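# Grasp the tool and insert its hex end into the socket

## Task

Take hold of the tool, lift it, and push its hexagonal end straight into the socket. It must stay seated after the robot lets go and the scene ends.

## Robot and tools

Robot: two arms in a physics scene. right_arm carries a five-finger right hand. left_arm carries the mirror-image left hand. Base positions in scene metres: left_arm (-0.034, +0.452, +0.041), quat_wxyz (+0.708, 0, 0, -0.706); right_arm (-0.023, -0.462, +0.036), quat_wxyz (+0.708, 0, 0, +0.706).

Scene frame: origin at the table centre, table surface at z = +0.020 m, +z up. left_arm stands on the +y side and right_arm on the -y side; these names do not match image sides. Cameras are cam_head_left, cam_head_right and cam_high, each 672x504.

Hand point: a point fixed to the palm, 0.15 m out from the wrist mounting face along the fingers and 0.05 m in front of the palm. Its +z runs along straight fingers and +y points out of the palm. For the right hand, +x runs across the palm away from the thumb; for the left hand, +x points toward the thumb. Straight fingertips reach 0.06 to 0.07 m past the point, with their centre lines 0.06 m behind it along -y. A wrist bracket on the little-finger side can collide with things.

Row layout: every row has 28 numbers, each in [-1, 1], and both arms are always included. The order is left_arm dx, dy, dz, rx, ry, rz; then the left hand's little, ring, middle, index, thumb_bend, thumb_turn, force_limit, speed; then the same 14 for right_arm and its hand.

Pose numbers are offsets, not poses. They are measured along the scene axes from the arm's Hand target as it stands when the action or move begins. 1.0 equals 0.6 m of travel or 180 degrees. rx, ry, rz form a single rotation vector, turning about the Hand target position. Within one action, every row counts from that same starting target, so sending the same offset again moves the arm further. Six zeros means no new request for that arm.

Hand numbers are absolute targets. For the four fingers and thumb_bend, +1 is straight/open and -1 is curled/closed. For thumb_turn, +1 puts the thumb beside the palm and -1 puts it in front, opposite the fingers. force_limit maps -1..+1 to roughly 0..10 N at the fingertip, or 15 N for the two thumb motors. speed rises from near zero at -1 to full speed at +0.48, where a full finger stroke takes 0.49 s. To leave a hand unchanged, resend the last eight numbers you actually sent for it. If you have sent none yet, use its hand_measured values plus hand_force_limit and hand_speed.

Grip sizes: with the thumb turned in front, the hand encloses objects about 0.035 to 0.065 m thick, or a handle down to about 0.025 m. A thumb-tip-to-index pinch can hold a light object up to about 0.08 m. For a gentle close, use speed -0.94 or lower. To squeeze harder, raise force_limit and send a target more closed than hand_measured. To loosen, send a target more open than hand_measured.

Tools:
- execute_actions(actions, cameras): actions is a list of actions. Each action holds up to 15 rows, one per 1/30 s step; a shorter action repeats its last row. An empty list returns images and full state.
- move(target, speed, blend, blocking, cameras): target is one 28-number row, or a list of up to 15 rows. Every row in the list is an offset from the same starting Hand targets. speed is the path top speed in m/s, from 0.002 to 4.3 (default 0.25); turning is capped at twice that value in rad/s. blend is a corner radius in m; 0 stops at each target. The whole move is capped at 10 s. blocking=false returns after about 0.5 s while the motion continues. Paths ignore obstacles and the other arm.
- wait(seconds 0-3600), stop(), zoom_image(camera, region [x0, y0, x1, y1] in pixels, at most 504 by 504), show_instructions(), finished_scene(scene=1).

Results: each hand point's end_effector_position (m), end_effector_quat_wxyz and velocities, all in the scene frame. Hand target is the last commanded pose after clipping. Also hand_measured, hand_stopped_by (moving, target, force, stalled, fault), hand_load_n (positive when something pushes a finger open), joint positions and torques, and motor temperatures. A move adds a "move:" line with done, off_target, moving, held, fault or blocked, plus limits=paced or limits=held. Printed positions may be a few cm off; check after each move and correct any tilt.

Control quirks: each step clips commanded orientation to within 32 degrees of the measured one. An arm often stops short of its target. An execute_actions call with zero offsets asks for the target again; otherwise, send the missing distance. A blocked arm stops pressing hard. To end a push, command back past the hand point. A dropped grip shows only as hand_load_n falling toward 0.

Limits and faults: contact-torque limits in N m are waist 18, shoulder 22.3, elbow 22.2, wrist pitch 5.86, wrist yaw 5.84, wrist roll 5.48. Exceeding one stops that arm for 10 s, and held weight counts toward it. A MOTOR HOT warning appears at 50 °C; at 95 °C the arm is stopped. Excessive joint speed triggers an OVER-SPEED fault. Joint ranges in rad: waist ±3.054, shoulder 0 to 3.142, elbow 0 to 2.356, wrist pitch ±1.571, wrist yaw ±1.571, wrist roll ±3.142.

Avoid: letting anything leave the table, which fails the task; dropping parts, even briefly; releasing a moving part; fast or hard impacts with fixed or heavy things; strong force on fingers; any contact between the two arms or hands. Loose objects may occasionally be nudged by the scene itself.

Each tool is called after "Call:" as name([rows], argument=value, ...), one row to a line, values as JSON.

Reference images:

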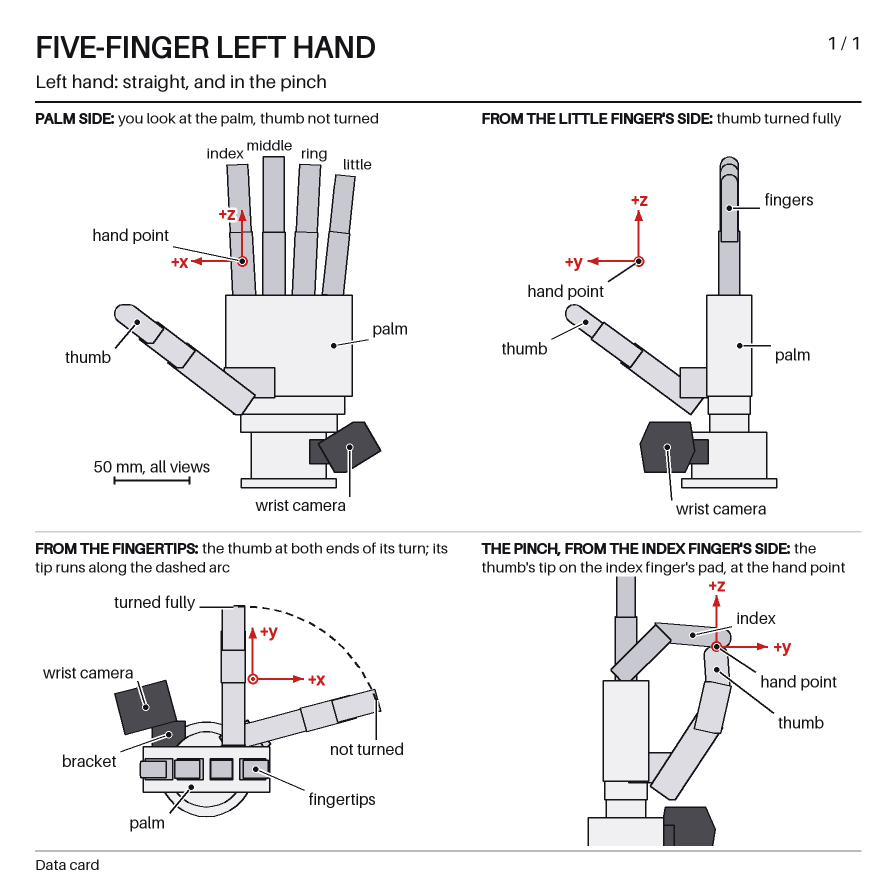

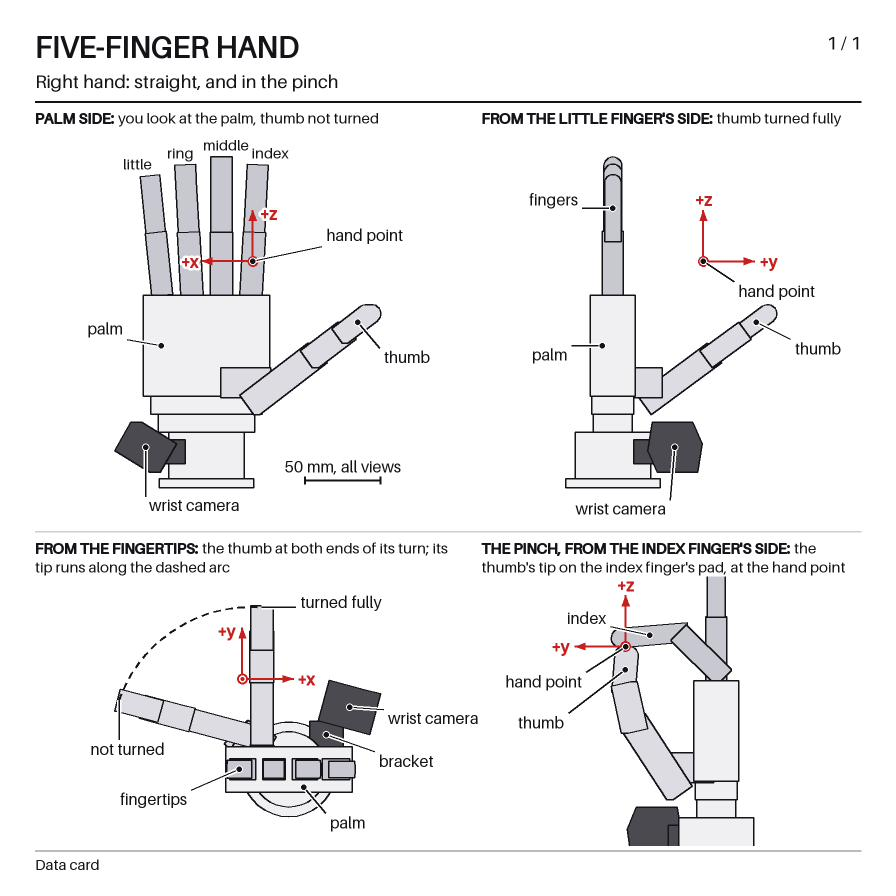

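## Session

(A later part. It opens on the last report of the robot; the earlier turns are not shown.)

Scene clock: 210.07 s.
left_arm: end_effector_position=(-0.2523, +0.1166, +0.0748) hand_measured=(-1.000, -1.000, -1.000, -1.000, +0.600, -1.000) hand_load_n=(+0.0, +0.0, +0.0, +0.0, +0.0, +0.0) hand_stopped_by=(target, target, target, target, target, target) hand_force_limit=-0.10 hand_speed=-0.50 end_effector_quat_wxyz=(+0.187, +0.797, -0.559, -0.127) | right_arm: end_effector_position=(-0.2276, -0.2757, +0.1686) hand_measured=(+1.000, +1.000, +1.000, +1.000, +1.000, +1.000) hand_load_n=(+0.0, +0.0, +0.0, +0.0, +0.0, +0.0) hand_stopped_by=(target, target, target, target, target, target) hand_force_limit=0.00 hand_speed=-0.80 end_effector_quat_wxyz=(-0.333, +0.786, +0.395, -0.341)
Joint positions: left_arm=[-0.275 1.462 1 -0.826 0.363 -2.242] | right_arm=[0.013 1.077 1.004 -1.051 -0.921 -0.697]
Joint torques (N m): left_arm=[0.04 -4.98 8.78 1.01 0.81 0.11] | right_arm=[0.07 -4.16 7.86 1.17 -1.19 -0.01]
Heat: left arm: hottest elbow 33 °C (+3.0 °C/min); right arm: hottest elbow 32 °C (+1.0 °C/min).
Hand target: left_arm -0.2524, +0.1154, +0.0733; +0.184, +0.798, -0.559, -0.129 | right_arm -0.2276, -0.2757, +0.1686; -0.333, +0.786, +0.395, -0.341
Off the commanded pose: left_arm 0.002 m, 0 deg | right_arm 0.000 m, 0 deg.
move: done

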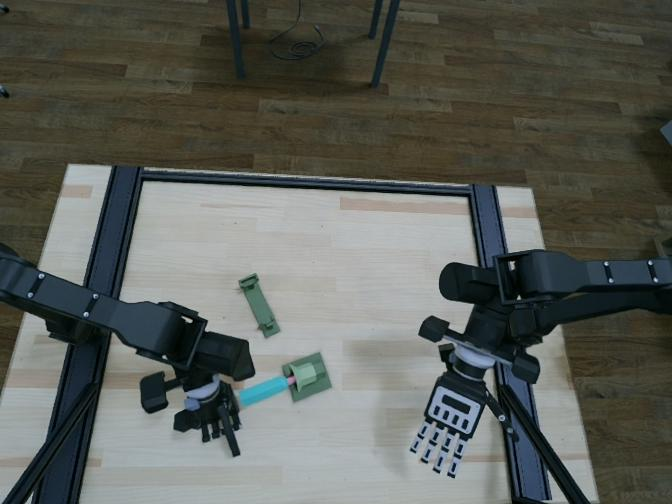

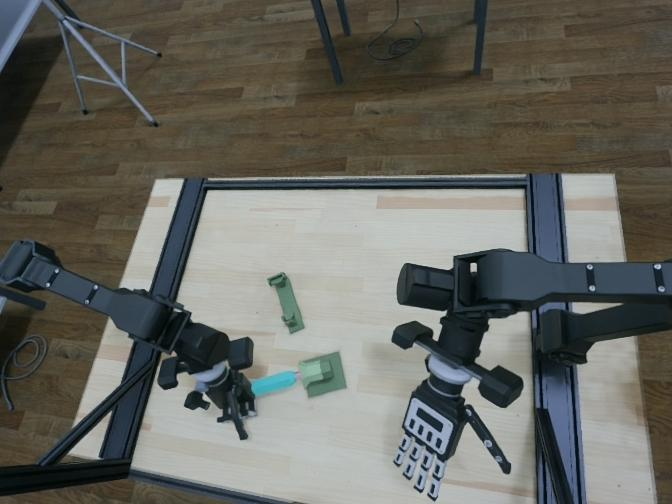

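Call:
move(target=[0.0068,-0.0188,-0.001,0,0,0,-1,-1,-1,-1,0.6,-1,-0.1,-0.5,0,0,0,0,0,0,1,1,1,1,1,1,0,-0.8], speed=0.02, cameras=["cam_head_left","cam_head_right"])

Call:
zoom_image(camera="cam_head_left", region=[225, 355, 325, 430])

Call:
zoom_image(camera="cam_head_right", region=[240, 350, 340, 425])

Scene clock: 211.87 s.
left_arm: end_effector_position=(-0.2500, +0.1083, +0.0735) hand_measured=(-1.000, -1.000, -1.000, -1.000, +0.600, -1.000) hand_load_n=(+0.0, +0.0, +0.0, +0.0, +0.0, +0.0) hand_stopped_by=(target, target, target, target, target, target) hand_force_limit=-0.10 hand_speed=-0.50 end_effector_quat_wxyz=(+0.185, +0.796, -0.561, -0.130) | right_arm: end_effector_position=(-0.2276, -0.2757, +0.1686) hand_measured=(+1.000, +1.000, +1.000, +1.000, +1.000, +1.000) hand_load_n=(+0.0, +0.0, +0.0, +0.0, +0.0, -0.5) hand_stopped_by=(target, target, target, target, target, target) hand_force_limit=0.00 hand_speed=-0.80 end_effector_quat_wxyz=(-0.333, +0.786, +0.395, -0.341)
Joint positions: left_arm=[-0.253 1.502 1.033 -0.834 0.373 -2.215] | right_arm=[0.013 1.077 1.004 -1.051 -0.921 -0.697]
Joint torques (N m): left_arm=[0.41 -5.18 9.04 1.23 0.71 0.11] | right_arm=[0.18 -4 7.91 1.14 -1.21 -0.01]
Heat: left arm: hottest elbow 33 °C (+3.0 °C/min); right arm: hottest elbow 32 °C (+1.0 °C/min).
Hand target: left_arm -0.2484, +0.1042, +0.0726; +0.184, +0.798, -0.559, -0.129 | right_arm -0.2276, -0.2757, +0.1686; -0.333, +0.786, +0.395, -0.341
Off the commanded pose: left_arm 0.005 m, 0 deg | right_arm 0.000 m, 0 deg.
move: done

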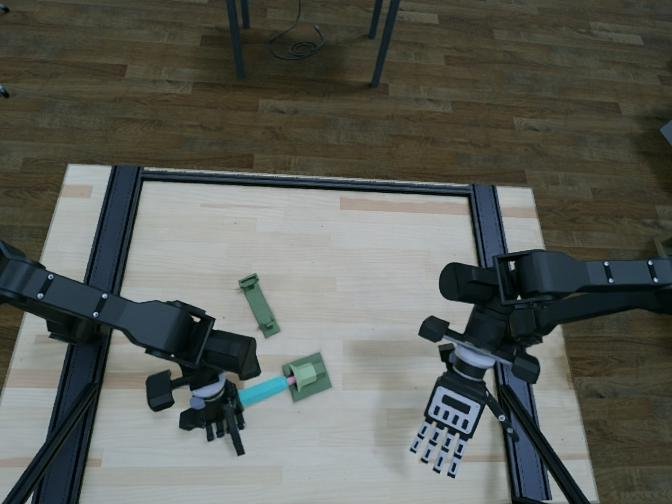

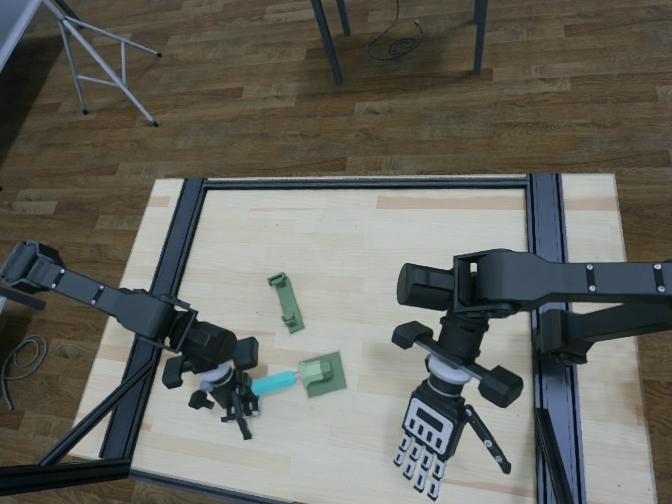

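Scaled by 5.040 from the camera's image (finer frame: 960x720).

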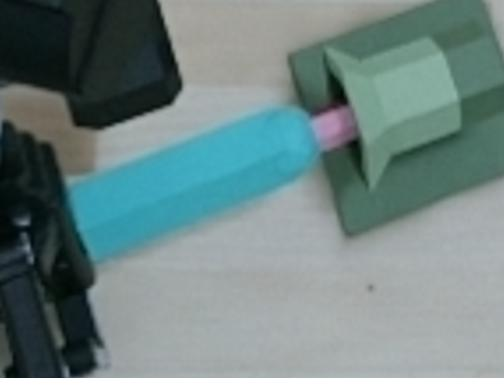

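Scaled by 5.040 from the camera's image (finer frame: 960x720).

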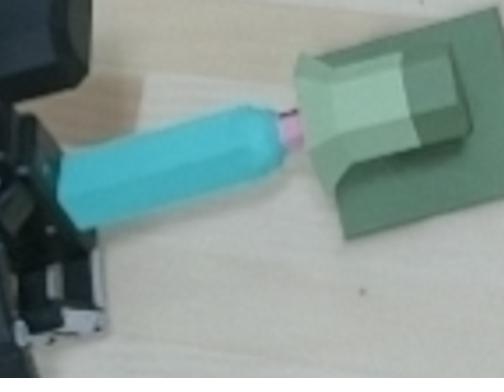

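Call:
move(target=[0.0034,-0.0094,0,0,0,0,-1,-1,-1,-1,0.6,-1,-0.1,-0.5,0,0,0,0,0,0,1,1,1,1,1,1,0,-0.8], speed=0.02)

Scene clock: 212.60 s.
left_arm: end_effector_position=(-0.2506, +0.1076, +0.0725) hand_measured=(-1.000, -1.000, -1.000, -1.000, +0.600, -1.000) hand_load_n=(+0.0, +0.0, +0.5, +0.0, +0.0, +0.0) hand_stopped_by=(target, target, target, target, target, target) hand_force_limit=-0.10 hand_speed=-0.50 end_effector_quat_wxyz=(+0.181, +0.795, -0.562, -0.136) | right_arm: end_effector_position=(-0.2276, -0.2757, +0.1686) hand_measured=(+1.000, +1.000, +1.000, +1.000, +1.000, +1.000) hand_load_n=(+0.0, +0.0, +0.0, +0.0, -0.5, -0.5) hand_stopped_by=(target, target, target, target, target, target) hand_force_limit=0.00 hand_speed=-0.80 end_effector_quat_wxyz=(-0.333, +0.786, +0.395, -0.341)
Joint positions: left_arm=[-0.246 1.521 1.049 -0.845 0.385 -2.203] | right_arm=[0.013 1.077 1.004 -1.051 -0.921 -0.697]
Joint torques (N m): left_arm=[0.78 -5.17 9.51 1.74 0.39 0.12] | right_arm=[0.2 -4.06 7.84 1.12 -1.19 0]
Heat: left arm: hottest elbow 33 °C (+3.0 °C/min); right arm: hottest elbow 32 °C (+1.0 °C/min).
Hand target: left_arm -0.2463, +0.0985, +0.0725; +0.184, +0.798, -0.559, -0.129 | right_arm -0.2276, -0.2757, +0.1686; -0.333, +0.786, +0.395, -0.341
Off the commanded pose: left_arm 0.010 m, 1 deg | right_arm 0.000 m, 0 deg.
move: off_target (left_arm)

Call:
move(target=[0.0042,-0.0094,0,0,0,0,-1,-1,-1,-1,0.6,-1,-0.1,-0.5,0,0,0,0,0,0,1,1,1,1,1,1,0,-0.8], speed=0.02)

Call:
move(target=[0.0042,-0.0094,0,0,0,0,-1,-1,-1,-1,0.6,-1,-0.1,-0.5,0,0,0,0,0,0,1,1,1,1,1,1,0,-0.8], speed=0.02, cameras=["cam_head_left","cam_head_right"])

Call:
zoom_image(camera="cam_head_left", region=[225, 355, 325, 430])

Call:
zoom_image(camera="cam_head_right", region=[240, 350, 340, 425])

Scene clock: 213.67 s.
left_arm: end_effector_position=(-0.2511, +0.1066, +0.0726) hand_measured=(-1.000, -1.000, -1.000, -1.000, +0.600, -1.000) hand_load_n=(+0.0, +0.0, +0.0, +0.0, +0.0, +0.0) hand_stopped_by=(target, target, target, target, target, target) hand_force_limit=-0.10 hand_speed=-0.50 end_effector_quat_wxyz=(+0.179, +0.794, -0.563, -0.142) | right_arm: end_effector_position=(-0.2276, -0.2757, +0.1686) hand_measured=(+1.000, +1.000, +1.000, +1.000, +1.000, +1.000) hand_load_n=(+0.0, +0.0, +0.0, +0.0, +0.0, +0.0) hand_stopped_by=(target, target, target, target, target, target) hand_force_limit=0.00 hand_speed=-0.80 end_effector_quat_wxyz=(-0.333, +0.786, +0.395, -0.341)
Joint positions: left_arm=[-0.237 1.538 1.065 -0.857 0.397 -2.19] | right_arm=[0.013 1.077 1.004 -1.051 -0.921 -0.697]
Joint torques (N m): left_arm=[1.25 -5.05 9.86 2.23 0.06 0.13] | right_arm=[-0.05 -4.14 7.84 1.14 -1.22 0.01]
Heat: left arm: hottest elbow 33 °C (+3.0 °C/min); right arm: hottest elbow 32 °C (+1.0 °C/min).
Hand target: left_arm -0.2437, +0.0928, +0.0725; +0.184, +0.798, -0.559, -0.129 | right_arm -0.2276, -0.2757, +0.1686; -0.333, +0.786, +0.395, -0.341
Off the commanded pose: left_arm 0.016 m, 2 deg | right_arm 0.000 m, 0 deg.
move: off_target (left_arm)

Scene clock: 214.27 s.
left_arm: end_effector_position=(-0.2519, +0.1060, +0.0728) hand_measured=(-1.000, -1.000, -1.000, -1.000, +0.600, -1.000) hand_load_n=(+0.0, +0.0, +0.0, +0.0, +0.0, +0.0) hand_stopped_by=(target, target, target, target, target, target) hand_force_limit=-0.10 hand_speed=-0.50 end_effector_quat_wxyz=(+0.176, +0.792, -0.565, -0.148) | right_arm: end_effector_position=(-0.2276, -0.2757, +0.1686) hand_measured=(+1.000, +1.000, +1.000, +1.000, +1.000, +1.000) hand_load_n=(+0.0, +0.0, +0.0, +0.0, -0.5, +0.0) hand_stopped_by=(target, target, target, target, target, target) hand_force_limit=0.00 hand_speed=-0.80 end_effector_quat_wxyz=(-0.333, +0.786, +0.395, -0.341)
Joint positions: left_arm=[-0.23 1.554 1.081 -0.871 0.409 -2.176] | right_arm=[0.013 1.077 1.004 -1.051 -0.921 -0.697]
Joint torques (N m): left_arm=[1.76 -4.91 10.22 2.74 -0.27 0.15] | right_arm=[0.1 -4.09 7.9 1.14 -1.2 0.02]
Heat: left arm: hottest elbow 33 °C (+3.0 °C/min); right arm: hottest elbow 32 °C (+1.0 °C/min).
Hand target: left_arm -0.2412, +0.0873, +0.0725; +0.184, +0.798, -0.559, -0.129 | right_arm -0.2276, -0.2757, +0.1686; -0.333, +0.786, +0.395, -0.341
Off the commanded pose: left_arm 0.022 m, 3 deg | right_arm 0.000 m, 0 deg.
move: off_target (left_arm)

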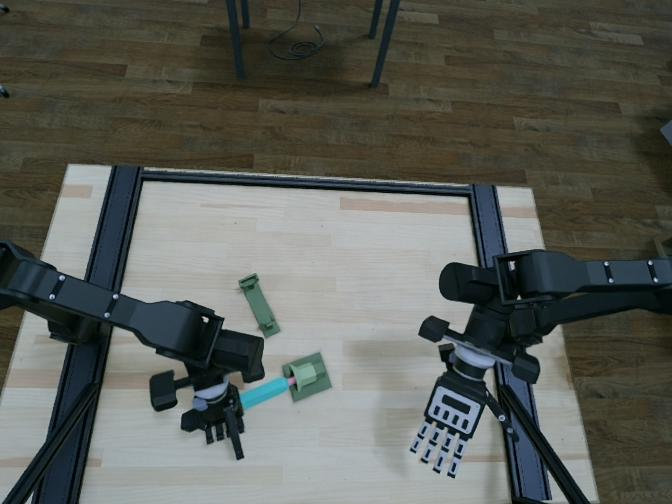

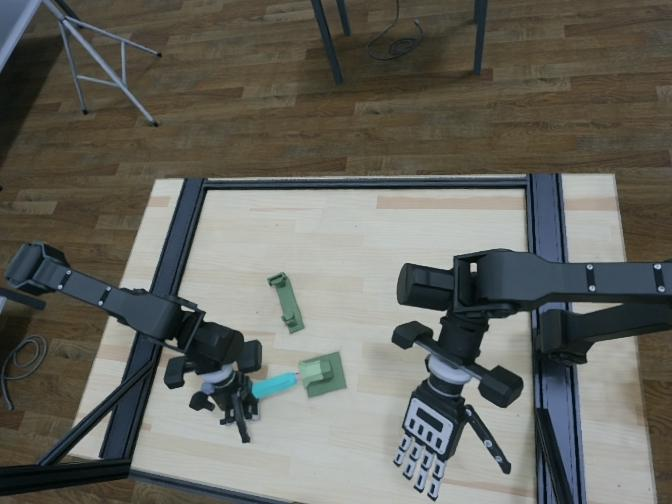

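Scaled by 5.040 from the camera's image (finer frame: 960x720).

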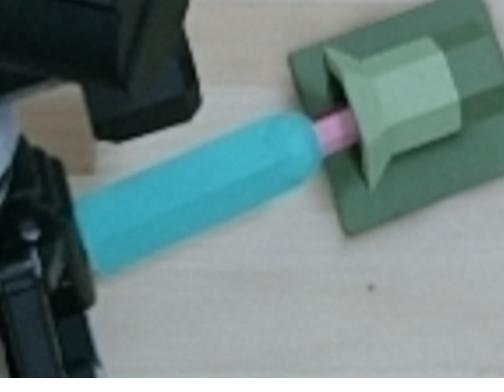

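Scaled by 5.040 from the camera's image (finer frame: 960x720).

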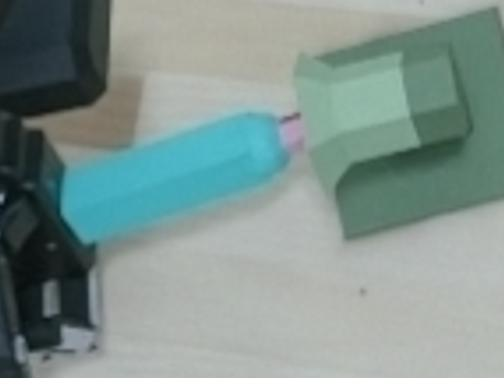

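Call:
zoom_image(camera="cam_head_left", region=[276, 360, 316, 390])

Call:
zoom_image(camera="cam_head_left", region=[232, 380, 272, 410])

Call:
zoom_image(camera="cam_head_right", region=[285, 358, 325, 388])

Scaled by 12.600 from the camera's image (finer frame: 960x720).

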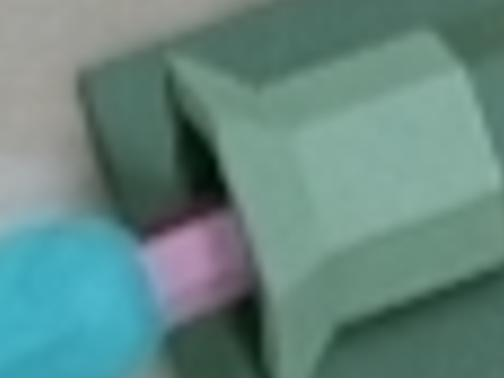

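Scaled by 12.600 from the camera's image (finer frame: 960x720).

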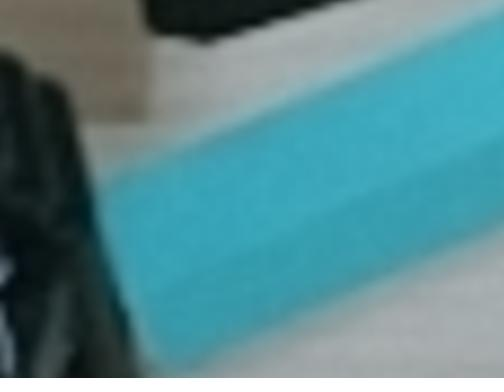

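Scaled by 12.600 from the camera's image (finer frame: 960x720).

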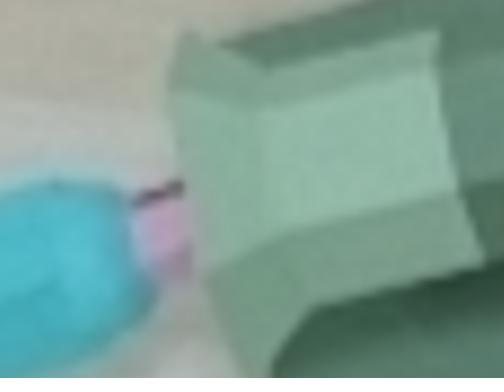

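Call:
move(target=[-0.0243,0.0651,0.003,0,0,0,-1,-1,-1,-1,0.6,-1,-0.1,-0.5,0,0,0,0,0,0,1,1,1,1,1,1,0,-0.8], speed=0.04, cameras=["cam_head_left","cam_head_right"])

Call:
zoom_image(camera="cam_head_left", region=[225, 355, 325, 430])

Call:
zoom_image(camera="cam_head_right", region=[240, 350, 340, 425])

Scene clock: 218.03 s.
left_arm: end_effector_position=(-0.2569, +0.1233, +0.0763) hand_measured=(-1.000, -1.000, -1.000, -1.000, +0.600, -1.000) hand_load_n=(+0.0, +0.0, +0.0, +0.0, +0.0, +0.0) hand_stopped_by=(target, target, target, target, target, target) hand_force_limit=-0.10 hand_speed=-0.50 end_effector_quat_wxyz=(+0.186, +0.797, -0.559, -0.130) | right_arm: end_effector_position=(-0.2276, -0.2757, +0.1686) hand_measured=(+1.000, +1.000, +1.000, +1.000, +1.000, +1.000) hand_load_n=(+0.0, +0.0, +0.0, +0.0, +0.0, -0.5) hand_stopped_by=(target, target, target, target, target, target) hand_force_limit=0.00 hand_speed=-0.80 end_effector_quat_wxyz=(-0.333, +0.786, +0.395, -0.341)
Joint positions: left_arm=[-0.295 1.444 0.991 -0.831 0.362 -2.262] | right_arm=[0.013 1.077 1.004 -1.051 -0.921 -0.697]
Joint torques (N m): left_arm=[-0.34 -7.06 6.12 1.41 0.58 -0.07] | right_arm=[0.12 -4.19 7.9 1.15 -1.21 0.03]
Heat: left arm: hottest elbow 33 °C (+3.0 °C/min); right arm: hottest elbow 32 °C (+1.0 °C/min).
Hand target: left_arm -0.2559, +0.1263, +0.0744; +0.184, +0.798, -0.559, -0.129 | right_arm -0.2276, -0.2757, +0.1686; -0.333, +0.786, +0.395, -0.341
Off the commanded pose: left_arm 0.004 m, 0 deg | right_arm 0.000 m, 0 deg.
move: done

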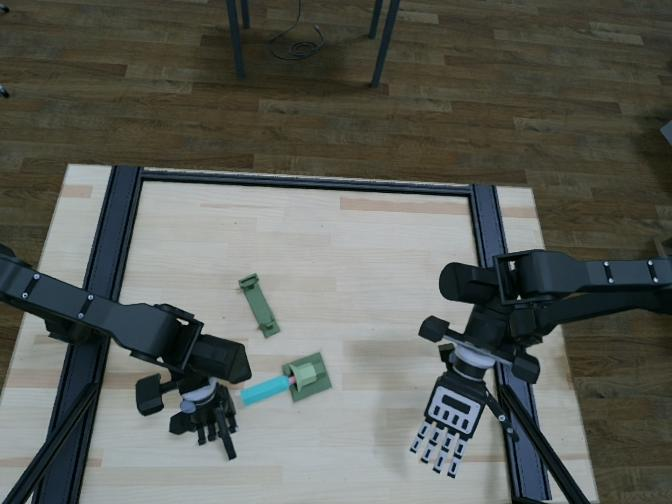

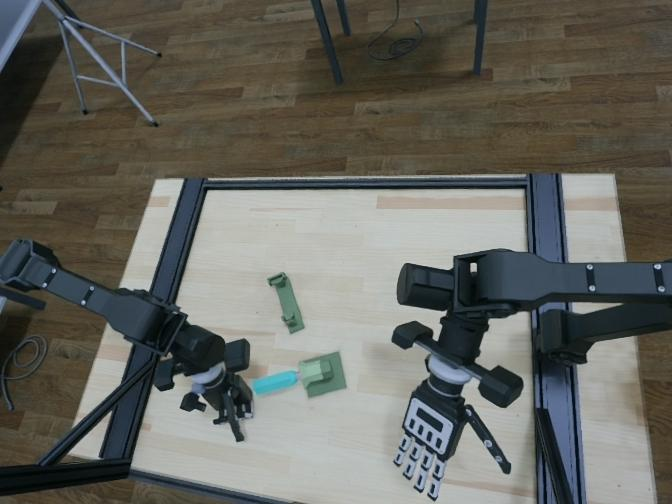

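Scaled by 5.040 from the camera's image (finer frame: 960x720).

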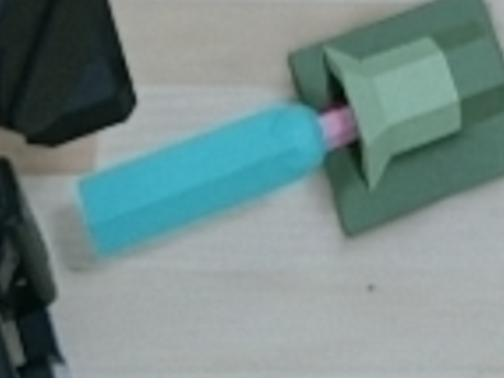

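Scaled by 5.040 from the camera's image (finer frame: 960x720).

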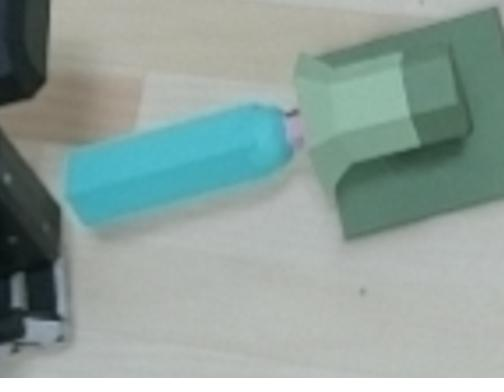

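Call:
zoom_image(camera="cam_head_left", region=[276, 360, 316, 390])

Call:
zoom_image(camera="cam_head_left", region=[232, 380, 272, 410])

Call:
zoom_image(camera="cam_head_right", region=[285, 358, 325, 388])

Call:
zoom_image(camera="cam_head_right", region=[245, 372, 285, 402])

Scaled by 12.600 from the camera's image (finer frame: 960x720).

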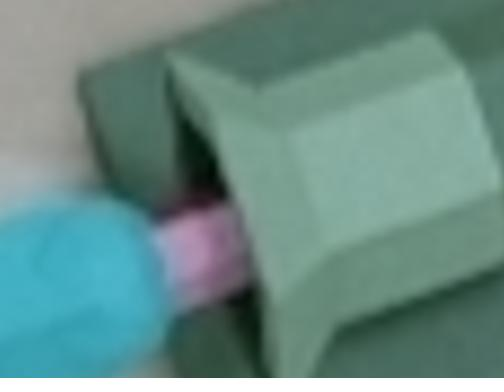

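Scaled by 12.600 from the camera's image (finer frame: 960x720).

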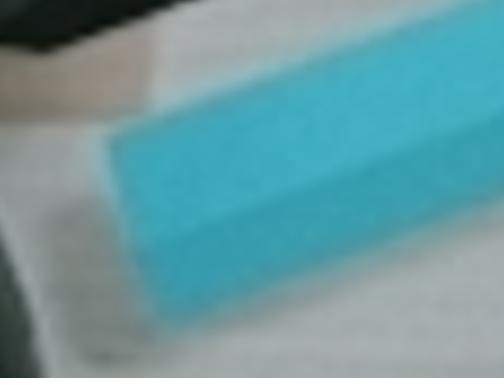

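Scaled by 12.600 from the camera's image (finer frame: 960x720).

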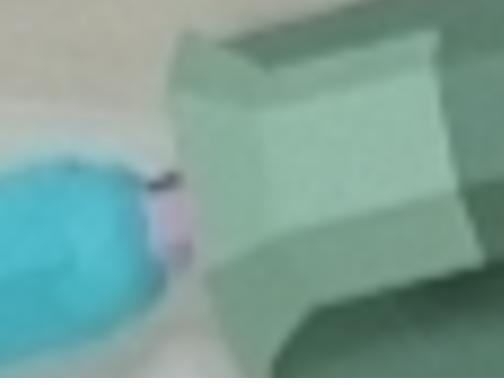

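Scaled by 12.600 from the camera's image (finer frame: 960x720).

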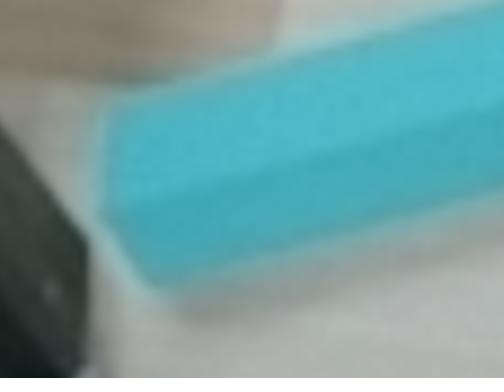

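Call:
move([
  [0.015,-0.0352,-0.002,0,0,0,-1,-1,-1,-1,0.6,-1,-0.1,-0.5,0,0,0,0,0,0,1,1,1,1,1,1,0,-0.8],
  [0.0242,-0.0532,-0.002,0,0,0,-1,-1,-1,-1,0.6,-1,-0.1,-0.5,0,0,0,0,0,0,1,1,1,1,1,1,0,-0.8],
], speed=0.03, cameras=["cam_head_left","cam_head_right"])

Call:
zoom_image(camera="cam_head_left", region=[225, 355, 325, 430])

Call:
zoom_image(camera="cam_head_left", region=[276, 360, 316, 390])

Scene clock: 220.83 s.
left_arm: end_effector_position=(-0.2458, +0.1029, +0.0738) hand_measured=(-1.000, -1.000, -1.000, -1.000, +0.600, -1.000) hand_load_n=(+0.0, +0.5, +0.0, +0.0, +0.0, +0.0) hand_stopped_by=(target, target, target, target, target, target) hand_force_limit=-0.10 hand_speed=-0.50 end_effector_quat_wxyz=(+0.182, +0.795, -0.562, -0.136) | right_arm: end_effector_position=(-0.2276, -0.2757, +0.1686) hand_measured=(+1.000, +1.000, +1.000, +1.000, +1.000, +1.000) hand_load_n=(+0.0, +0.0, +0.0, +0.0, +0.0, +0.0) hand_stopped_by=(target, target, target, target, target, target) hand_force_limit=0.00 hand_speed=-0.80 end_effector_quat_wxyz=(-0.333, +0.786, +0.395, -0.341)
Joint positions: left_arm=[-0.224 1.533 1.065 -0.855 0.391 -2.181] | right_arm=[0.013 1.077 1.004 -1.051 -0.921 -0.697]
Joint torques (N m): left_arm=[0.77 -5.22 9.4 1.67 0.37 0.12] | right_arm=[-0.04 -4.16 7.74 1.16 -1.18 0]
Heat: left arm: hottest elbow 33 °C (+3.0 °C/min); right arm: hottest elbow 32 °C (+1.0 °C/min).
Hand target: left_arm -0.2413, +0.0944, +0.0732; +0.184, +0.798, -0.559, -0.129 | right_arm -0.2276, -0.2757, +0.1686; -0.333, +0.786, +0.395, -0.341
Off the commanded pose: left_arm 0.010 m, 1 deg | right_arm 0.000 m, 0 deg.
move: off_target (left_arm)

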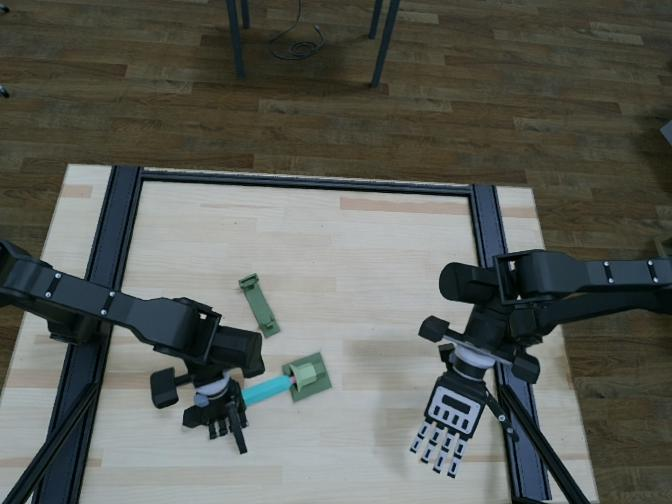

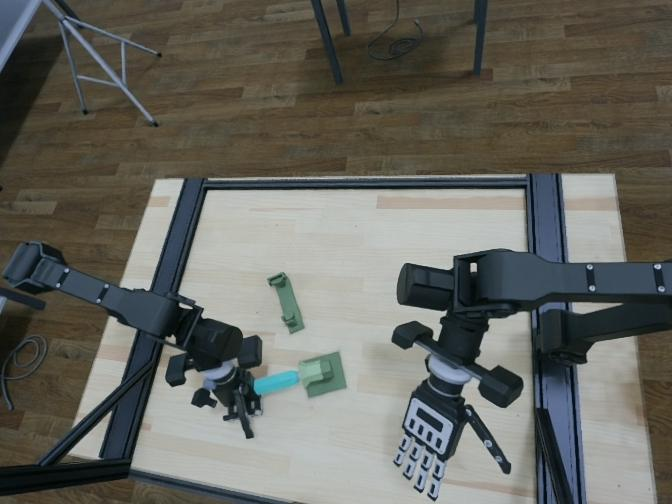

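Scaled by 5.040 from the camera's image (finer frame: 960x720).

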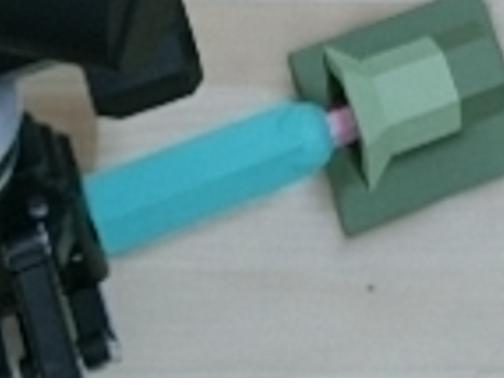

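Scaled by 12.600 from the camera's image (finer frame: 960x720).

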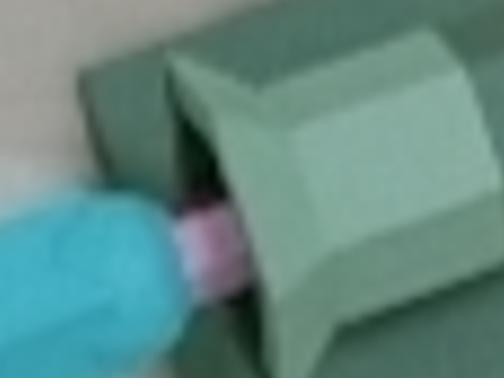

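Call:
move([
  [0.0035,-0.0075,0,0,0,0,-1,-1,-1,-1,0.6,-1,-0.1,-0.5,0,0,0,0,0,0,1,1,1,1,1,1,0,-0.8],
  [0.0073,-0.0145,0,0,0,0,-1,-1,-1,-1,0.6,-1,-0.1,-0.5,0,0,0,0,0,0,1,1,1,1,1,1,0,-0.8],
], speed=0.03, cameras=["cam_head_left","cam_head_right"])

Call:
zoom_image(camera="cam_head_left", region=[225, 355, 325, 430])

Call:
zoom_image(camera="cam_head_left", region=[276, 360, 316, 390])

Scene clock: 222.07 s.
left_arm: end_effector_position=(-0.2457, +0.1022, +0.0724) hand_measured=(-1.000, -1.000, -1.000, -1.000, +0.600, -1.000) hand_load_n=(+0.0, +0.0, +0.5, +0.5, +0.0, +0.0) hand_stopped_by=(target, target, target, target, target, target) hand_force_limit=-0.10 hand_speed=-0.50 end_effector_quat_wxyz=(+0.176, +0.794, -0.564, -0.145) | right_arm: end_effector_position=(-0.2276, -0.2757, +0.1686) hand_measured=(+1.000, +1.000, +1.000, +1.000, +1.000, +1.000) hand_load_n=(+0.0, +0.0, -0.5, +0.0, +0.0, +0.0) hand_stopped_by=(target, target, target, target, target, target) hand_force_limit=0.00 hand_speed=-0.80 end_effector_quat_wxyz=(-0.333, +0.786, +0.395, -0.341)
Joint positions: left_arm=[-0.211 1.56 1.088 -0.876 0.407 -2.159] | right_arm=[0.013 1.077 1.004 -1.051 -0.921 -0.697]
Joint torques (N m): left_arm=[1.54 -5.14 10.23 2.5 -0.04 0.14] | right_arm=[0.13 -4.19 7.82 1.11 -1.16 -0.02]
Heat: left arm: hottest elbow 33 °C (+3.0 °C/min); right arm: hottest elbow 32 °C (+1.0 °C/min).
Hand target: left_arm -0.2369, +0.0857, +0.0731; +0.184, +0.798, -0.559, -0.129 | right_arm -0.2276, -0.2757, +0.1686; -0.333, +0.786, +0.395, -0.341
Off the commanded pose: left_arm 0.019 m, 2 deg | right_arm 0.000 m, 0 deg.
move: off_target (left_arm)

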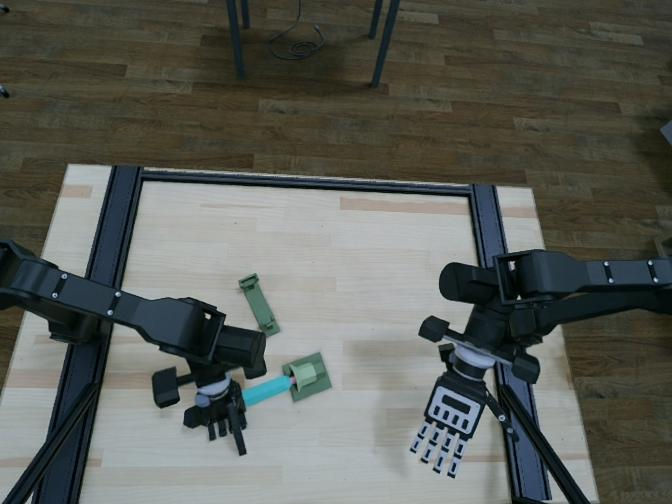

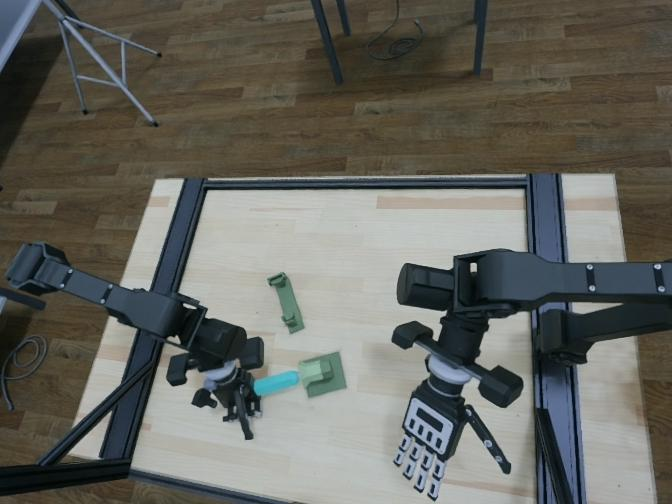

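Scaled by 5.040 from the camera's image (finer frame: 960x720).

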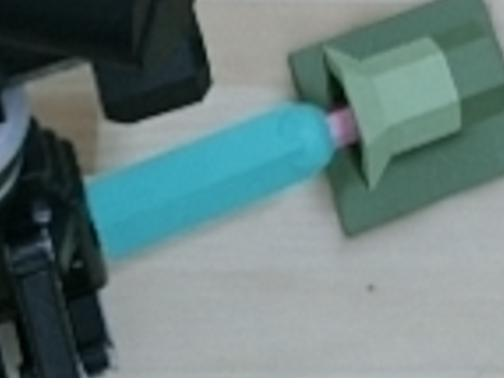

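Scaled by 12.600 from the camera's image (finer frame: 960x720).

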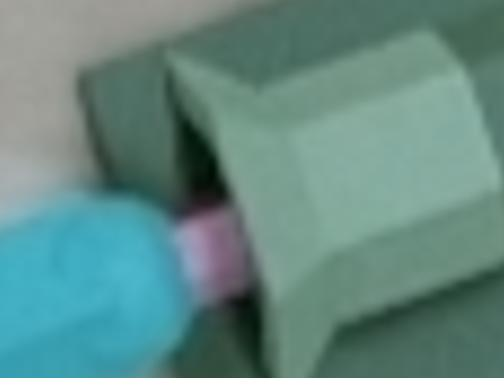

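Call:
move([
  [0.0078,0.0028,0,0,0,0,-1,-1,-1,-1,0.6,-1,-0.1,-0.5,0,0,0,0,0,0,1,1,1,1,1,1,0,-0.8],
  [0,0,0.01,0,0,0,-1,-1,-1,-1,0.6,-1,-0.1,-0.5,0,0,0,0,0,0,1,1,1,1,1,1,0,-0.8],
  [0,0,-0.01,0,0,0,-1,-1,-1,-1,0.6,-1,-0.1,-0.5,0,0,0,0,0,0,1,1,1,1,1,1,0,-0.8],
  [0.004,0.0014,0,0,0,0,-1,-1,-1,-1,0.6,-1,-0.1,-0.5,0,0,0,0,0,0,1,1,1,1,1,1,0,-0.8],
], speed=0.03, blend=[0.001,0.001,0.001,0], cameras=["cam_head_left","cam_head_right"])

Call:
zoom_image(camera="cam_head_left", region=[276, 360, 316, 390])

Call:
zoom_image(camera="cam_head_left", region=[225, 355, 325, 430])

Scene clock: 224.60 s.
left_arm: end_effector_position=(-0.2465, +0.1019, +0.0727) hand_measured=(-1.000, -1.000, -1.000, -1.000, +0.600, -1.000) hand_load_n=(+0.0, +0.0, +0.5, +0.0, +0.0, +0.5) hand_stopped_by=(target, target, target, target, target, target) hand_force_limit=-0.10 hand_speed=-0.50 end_effector_quat_wxyz=(+0.177, +0.792, -0.566, -0.148) | right_arm: end_effector_position=(-0.2276, -0.2757, +0.1686) hand_measured=(+1.000, +1.000, +1.000, +1.000, +1.000, +1.000) hand_load_n=(+0.0, -0.5, +0.0, +0.0, +0.0, +0.0) hand_stopped_by=(target, target, target, target, target, target) hand_force_limit=0.00 hand_speed=-0.80 end_effector_quat_wxyz=(-0.333, +0.786, +0.395, -0.341)
Joint positions: left_arm=[-0.207 1.567 1.094 -0.88 0.414 -2.15] | right_arm=[0.013 1.077 1.004 -1.051 -0.921 -0.697]
Joint torques (N m): left_arm=[1.81 -6.25 9.06 2.47 -0.23 0.11] | right_arm=[0.04 -4.14 7.84 1.14 -1.21 0.02]
Heat: left arm: hottest elbow 34 °C (+3.0 °C/min); right arm: hottest elbow 32 °C (+1.0 °C/min).
Hand target: left_arm -0.2346, +0.0865, +0.0732; +0.184, +0.798, -0.559, -0.129 | right_arm -0.2276, -0.2757, +0.1686; -0.333, +0.786, +0.395, -0.341
Off the commanded pose: left_arm 0.020 m, 3 deg | right_arm 0.000 m, 0 deg.
move: off_target (left_arm)

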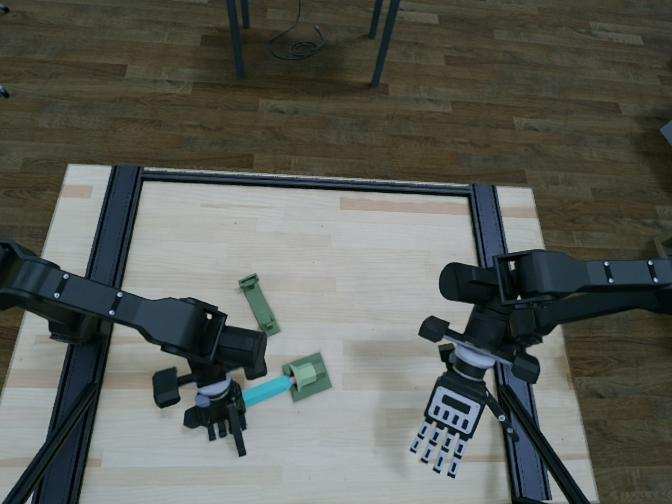

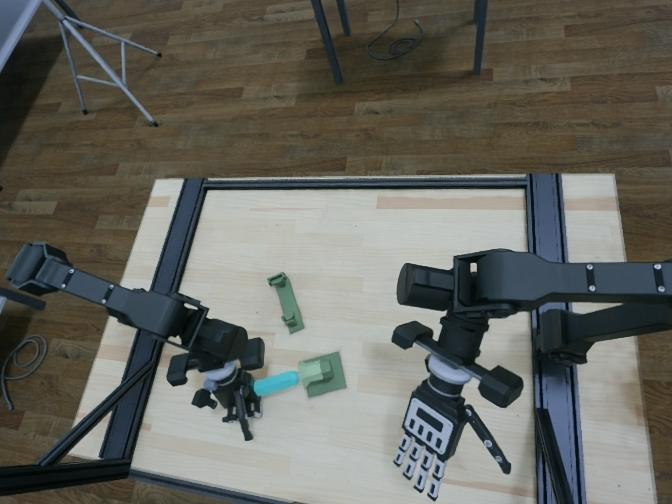

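Scaled by 12.600 from the camera's image (finer frame: 960x720).

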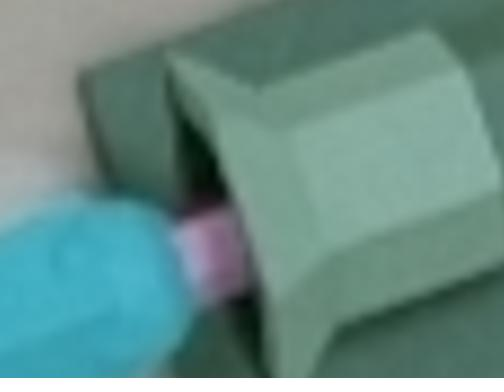

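Scaled by 5.040 from the camera's image (finer frame: 960x720).

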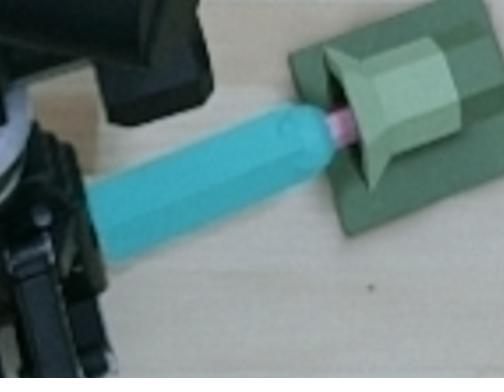

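Call:
move([
  [-0.0267,0.0555,0,0,0,0.0111,-1,-1,-1,-1,0.6,-1,-0.1,-0.5,0,0,0,0,0,0,1,1,1,1,1,1,0,-0.8],
  [-0.0052,0.0058,0,0,0,0.0111,-1,-1,-1,-1,0.6,-1,-0.1,-0.5,0,0,0,0,0,0,1,1,1,1,1,1,0,-0.8],
], speed=0.04, cameras=["cam_head_left","cam_head_right"])

Call:
zoom_image(camera="cam_head_left", region=[276, 360, 316, 390])

Call:
zoom_image(camera="cam_head_left", region=[225, 355, 325, 430])

Scene clock: 235.87 s.
left_arm: end_effector_position=(-0.2438, +0.1005, +0.0734) hand_measured=(-1.000, -1.000, -1.000, -1.000, +0.600, -1.000) hand_load_n=(+0.0, +0.0, +0.0, +0.5, +0.0, +0.0) hand_stopped_by=(target, target, target, target, target, target) hand_force_limit=-0.10 hand_speed=-0.50 end_effector_quat_wxyz=(+0.183, +0.804, -0.550, -0.135) | right_arm: end_effector_position=(-0.2276, -0.2757, +0.1686) hand_measured=(+1.000, +1.000, +1.000, +1.000, +1.000, +1.000) hand_load_n=(+0.0, +0.0, +0.0, +0.0, +0.0, +0.0) hand_stopped_by=(target, target, target, target, target, target) hand_force_limit=0.00 hand_speed=-0.80 end_effector_quat_wxyz=(-0.333, +0.786, +0.395, -0.341)
Joint positions: left_arm=[-0.226 1.526 1.056 -0.844 0.385 -2.215] | right_arm=[0.013 1.077 1.004 -1.051 -0.921 -0.697]
Joint torques (N m): left_arm=[1.06 -5.12 9.63 1.87 0.25 0.07] | right_arm=[0.09 -4.1 7.87 1.15 -1.21 -0.01]
Motor temperatures (°C): left_arm=[22 32 35 30 21 21] | right_arm=[20 23 32 24 28 22]
Heat: left arm: hottest elbow 35 °C (+3.0 °C/min); right arm: hottest elbow 32 °C (+1.0 °C/min).
Hand target: left_arm -0.2376, +0.0900, +0.0731; +0.186, +0.808, -0.545, -0.126 | right_arm -0.2276, -0.2757, +0.1686; -0.333, +0.786, +0.395, -0.341
Off the commanded pose: left_arm 0.012 m, 1 deg | right_arm 0.000 m, 0 deg.
move: off_target (left_arm)

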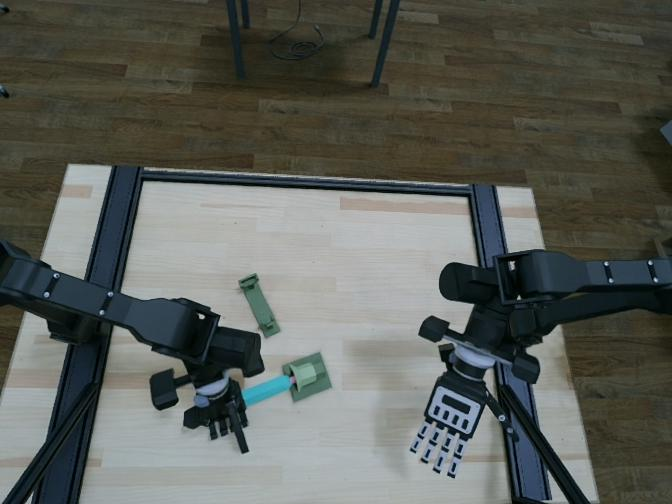

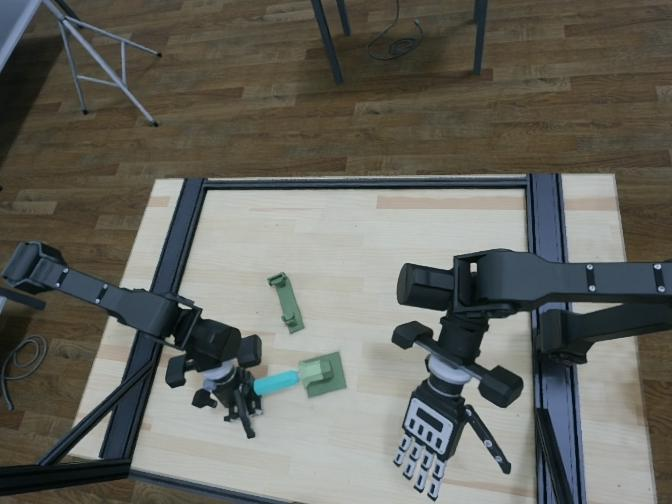

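Scaled by 12.600 from the camera's image (finer frame: 960x720).

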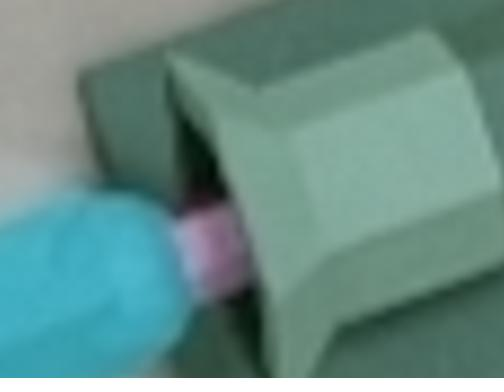

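Scaled by 5.040 from the camera's image (finer frame: 960x720).

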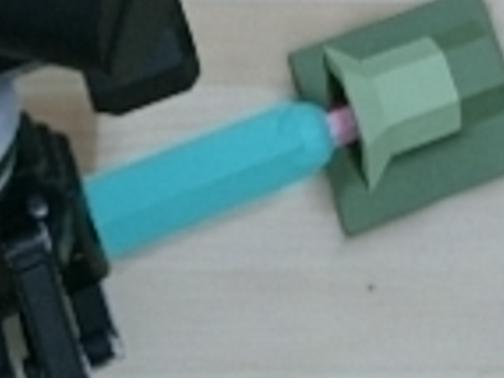

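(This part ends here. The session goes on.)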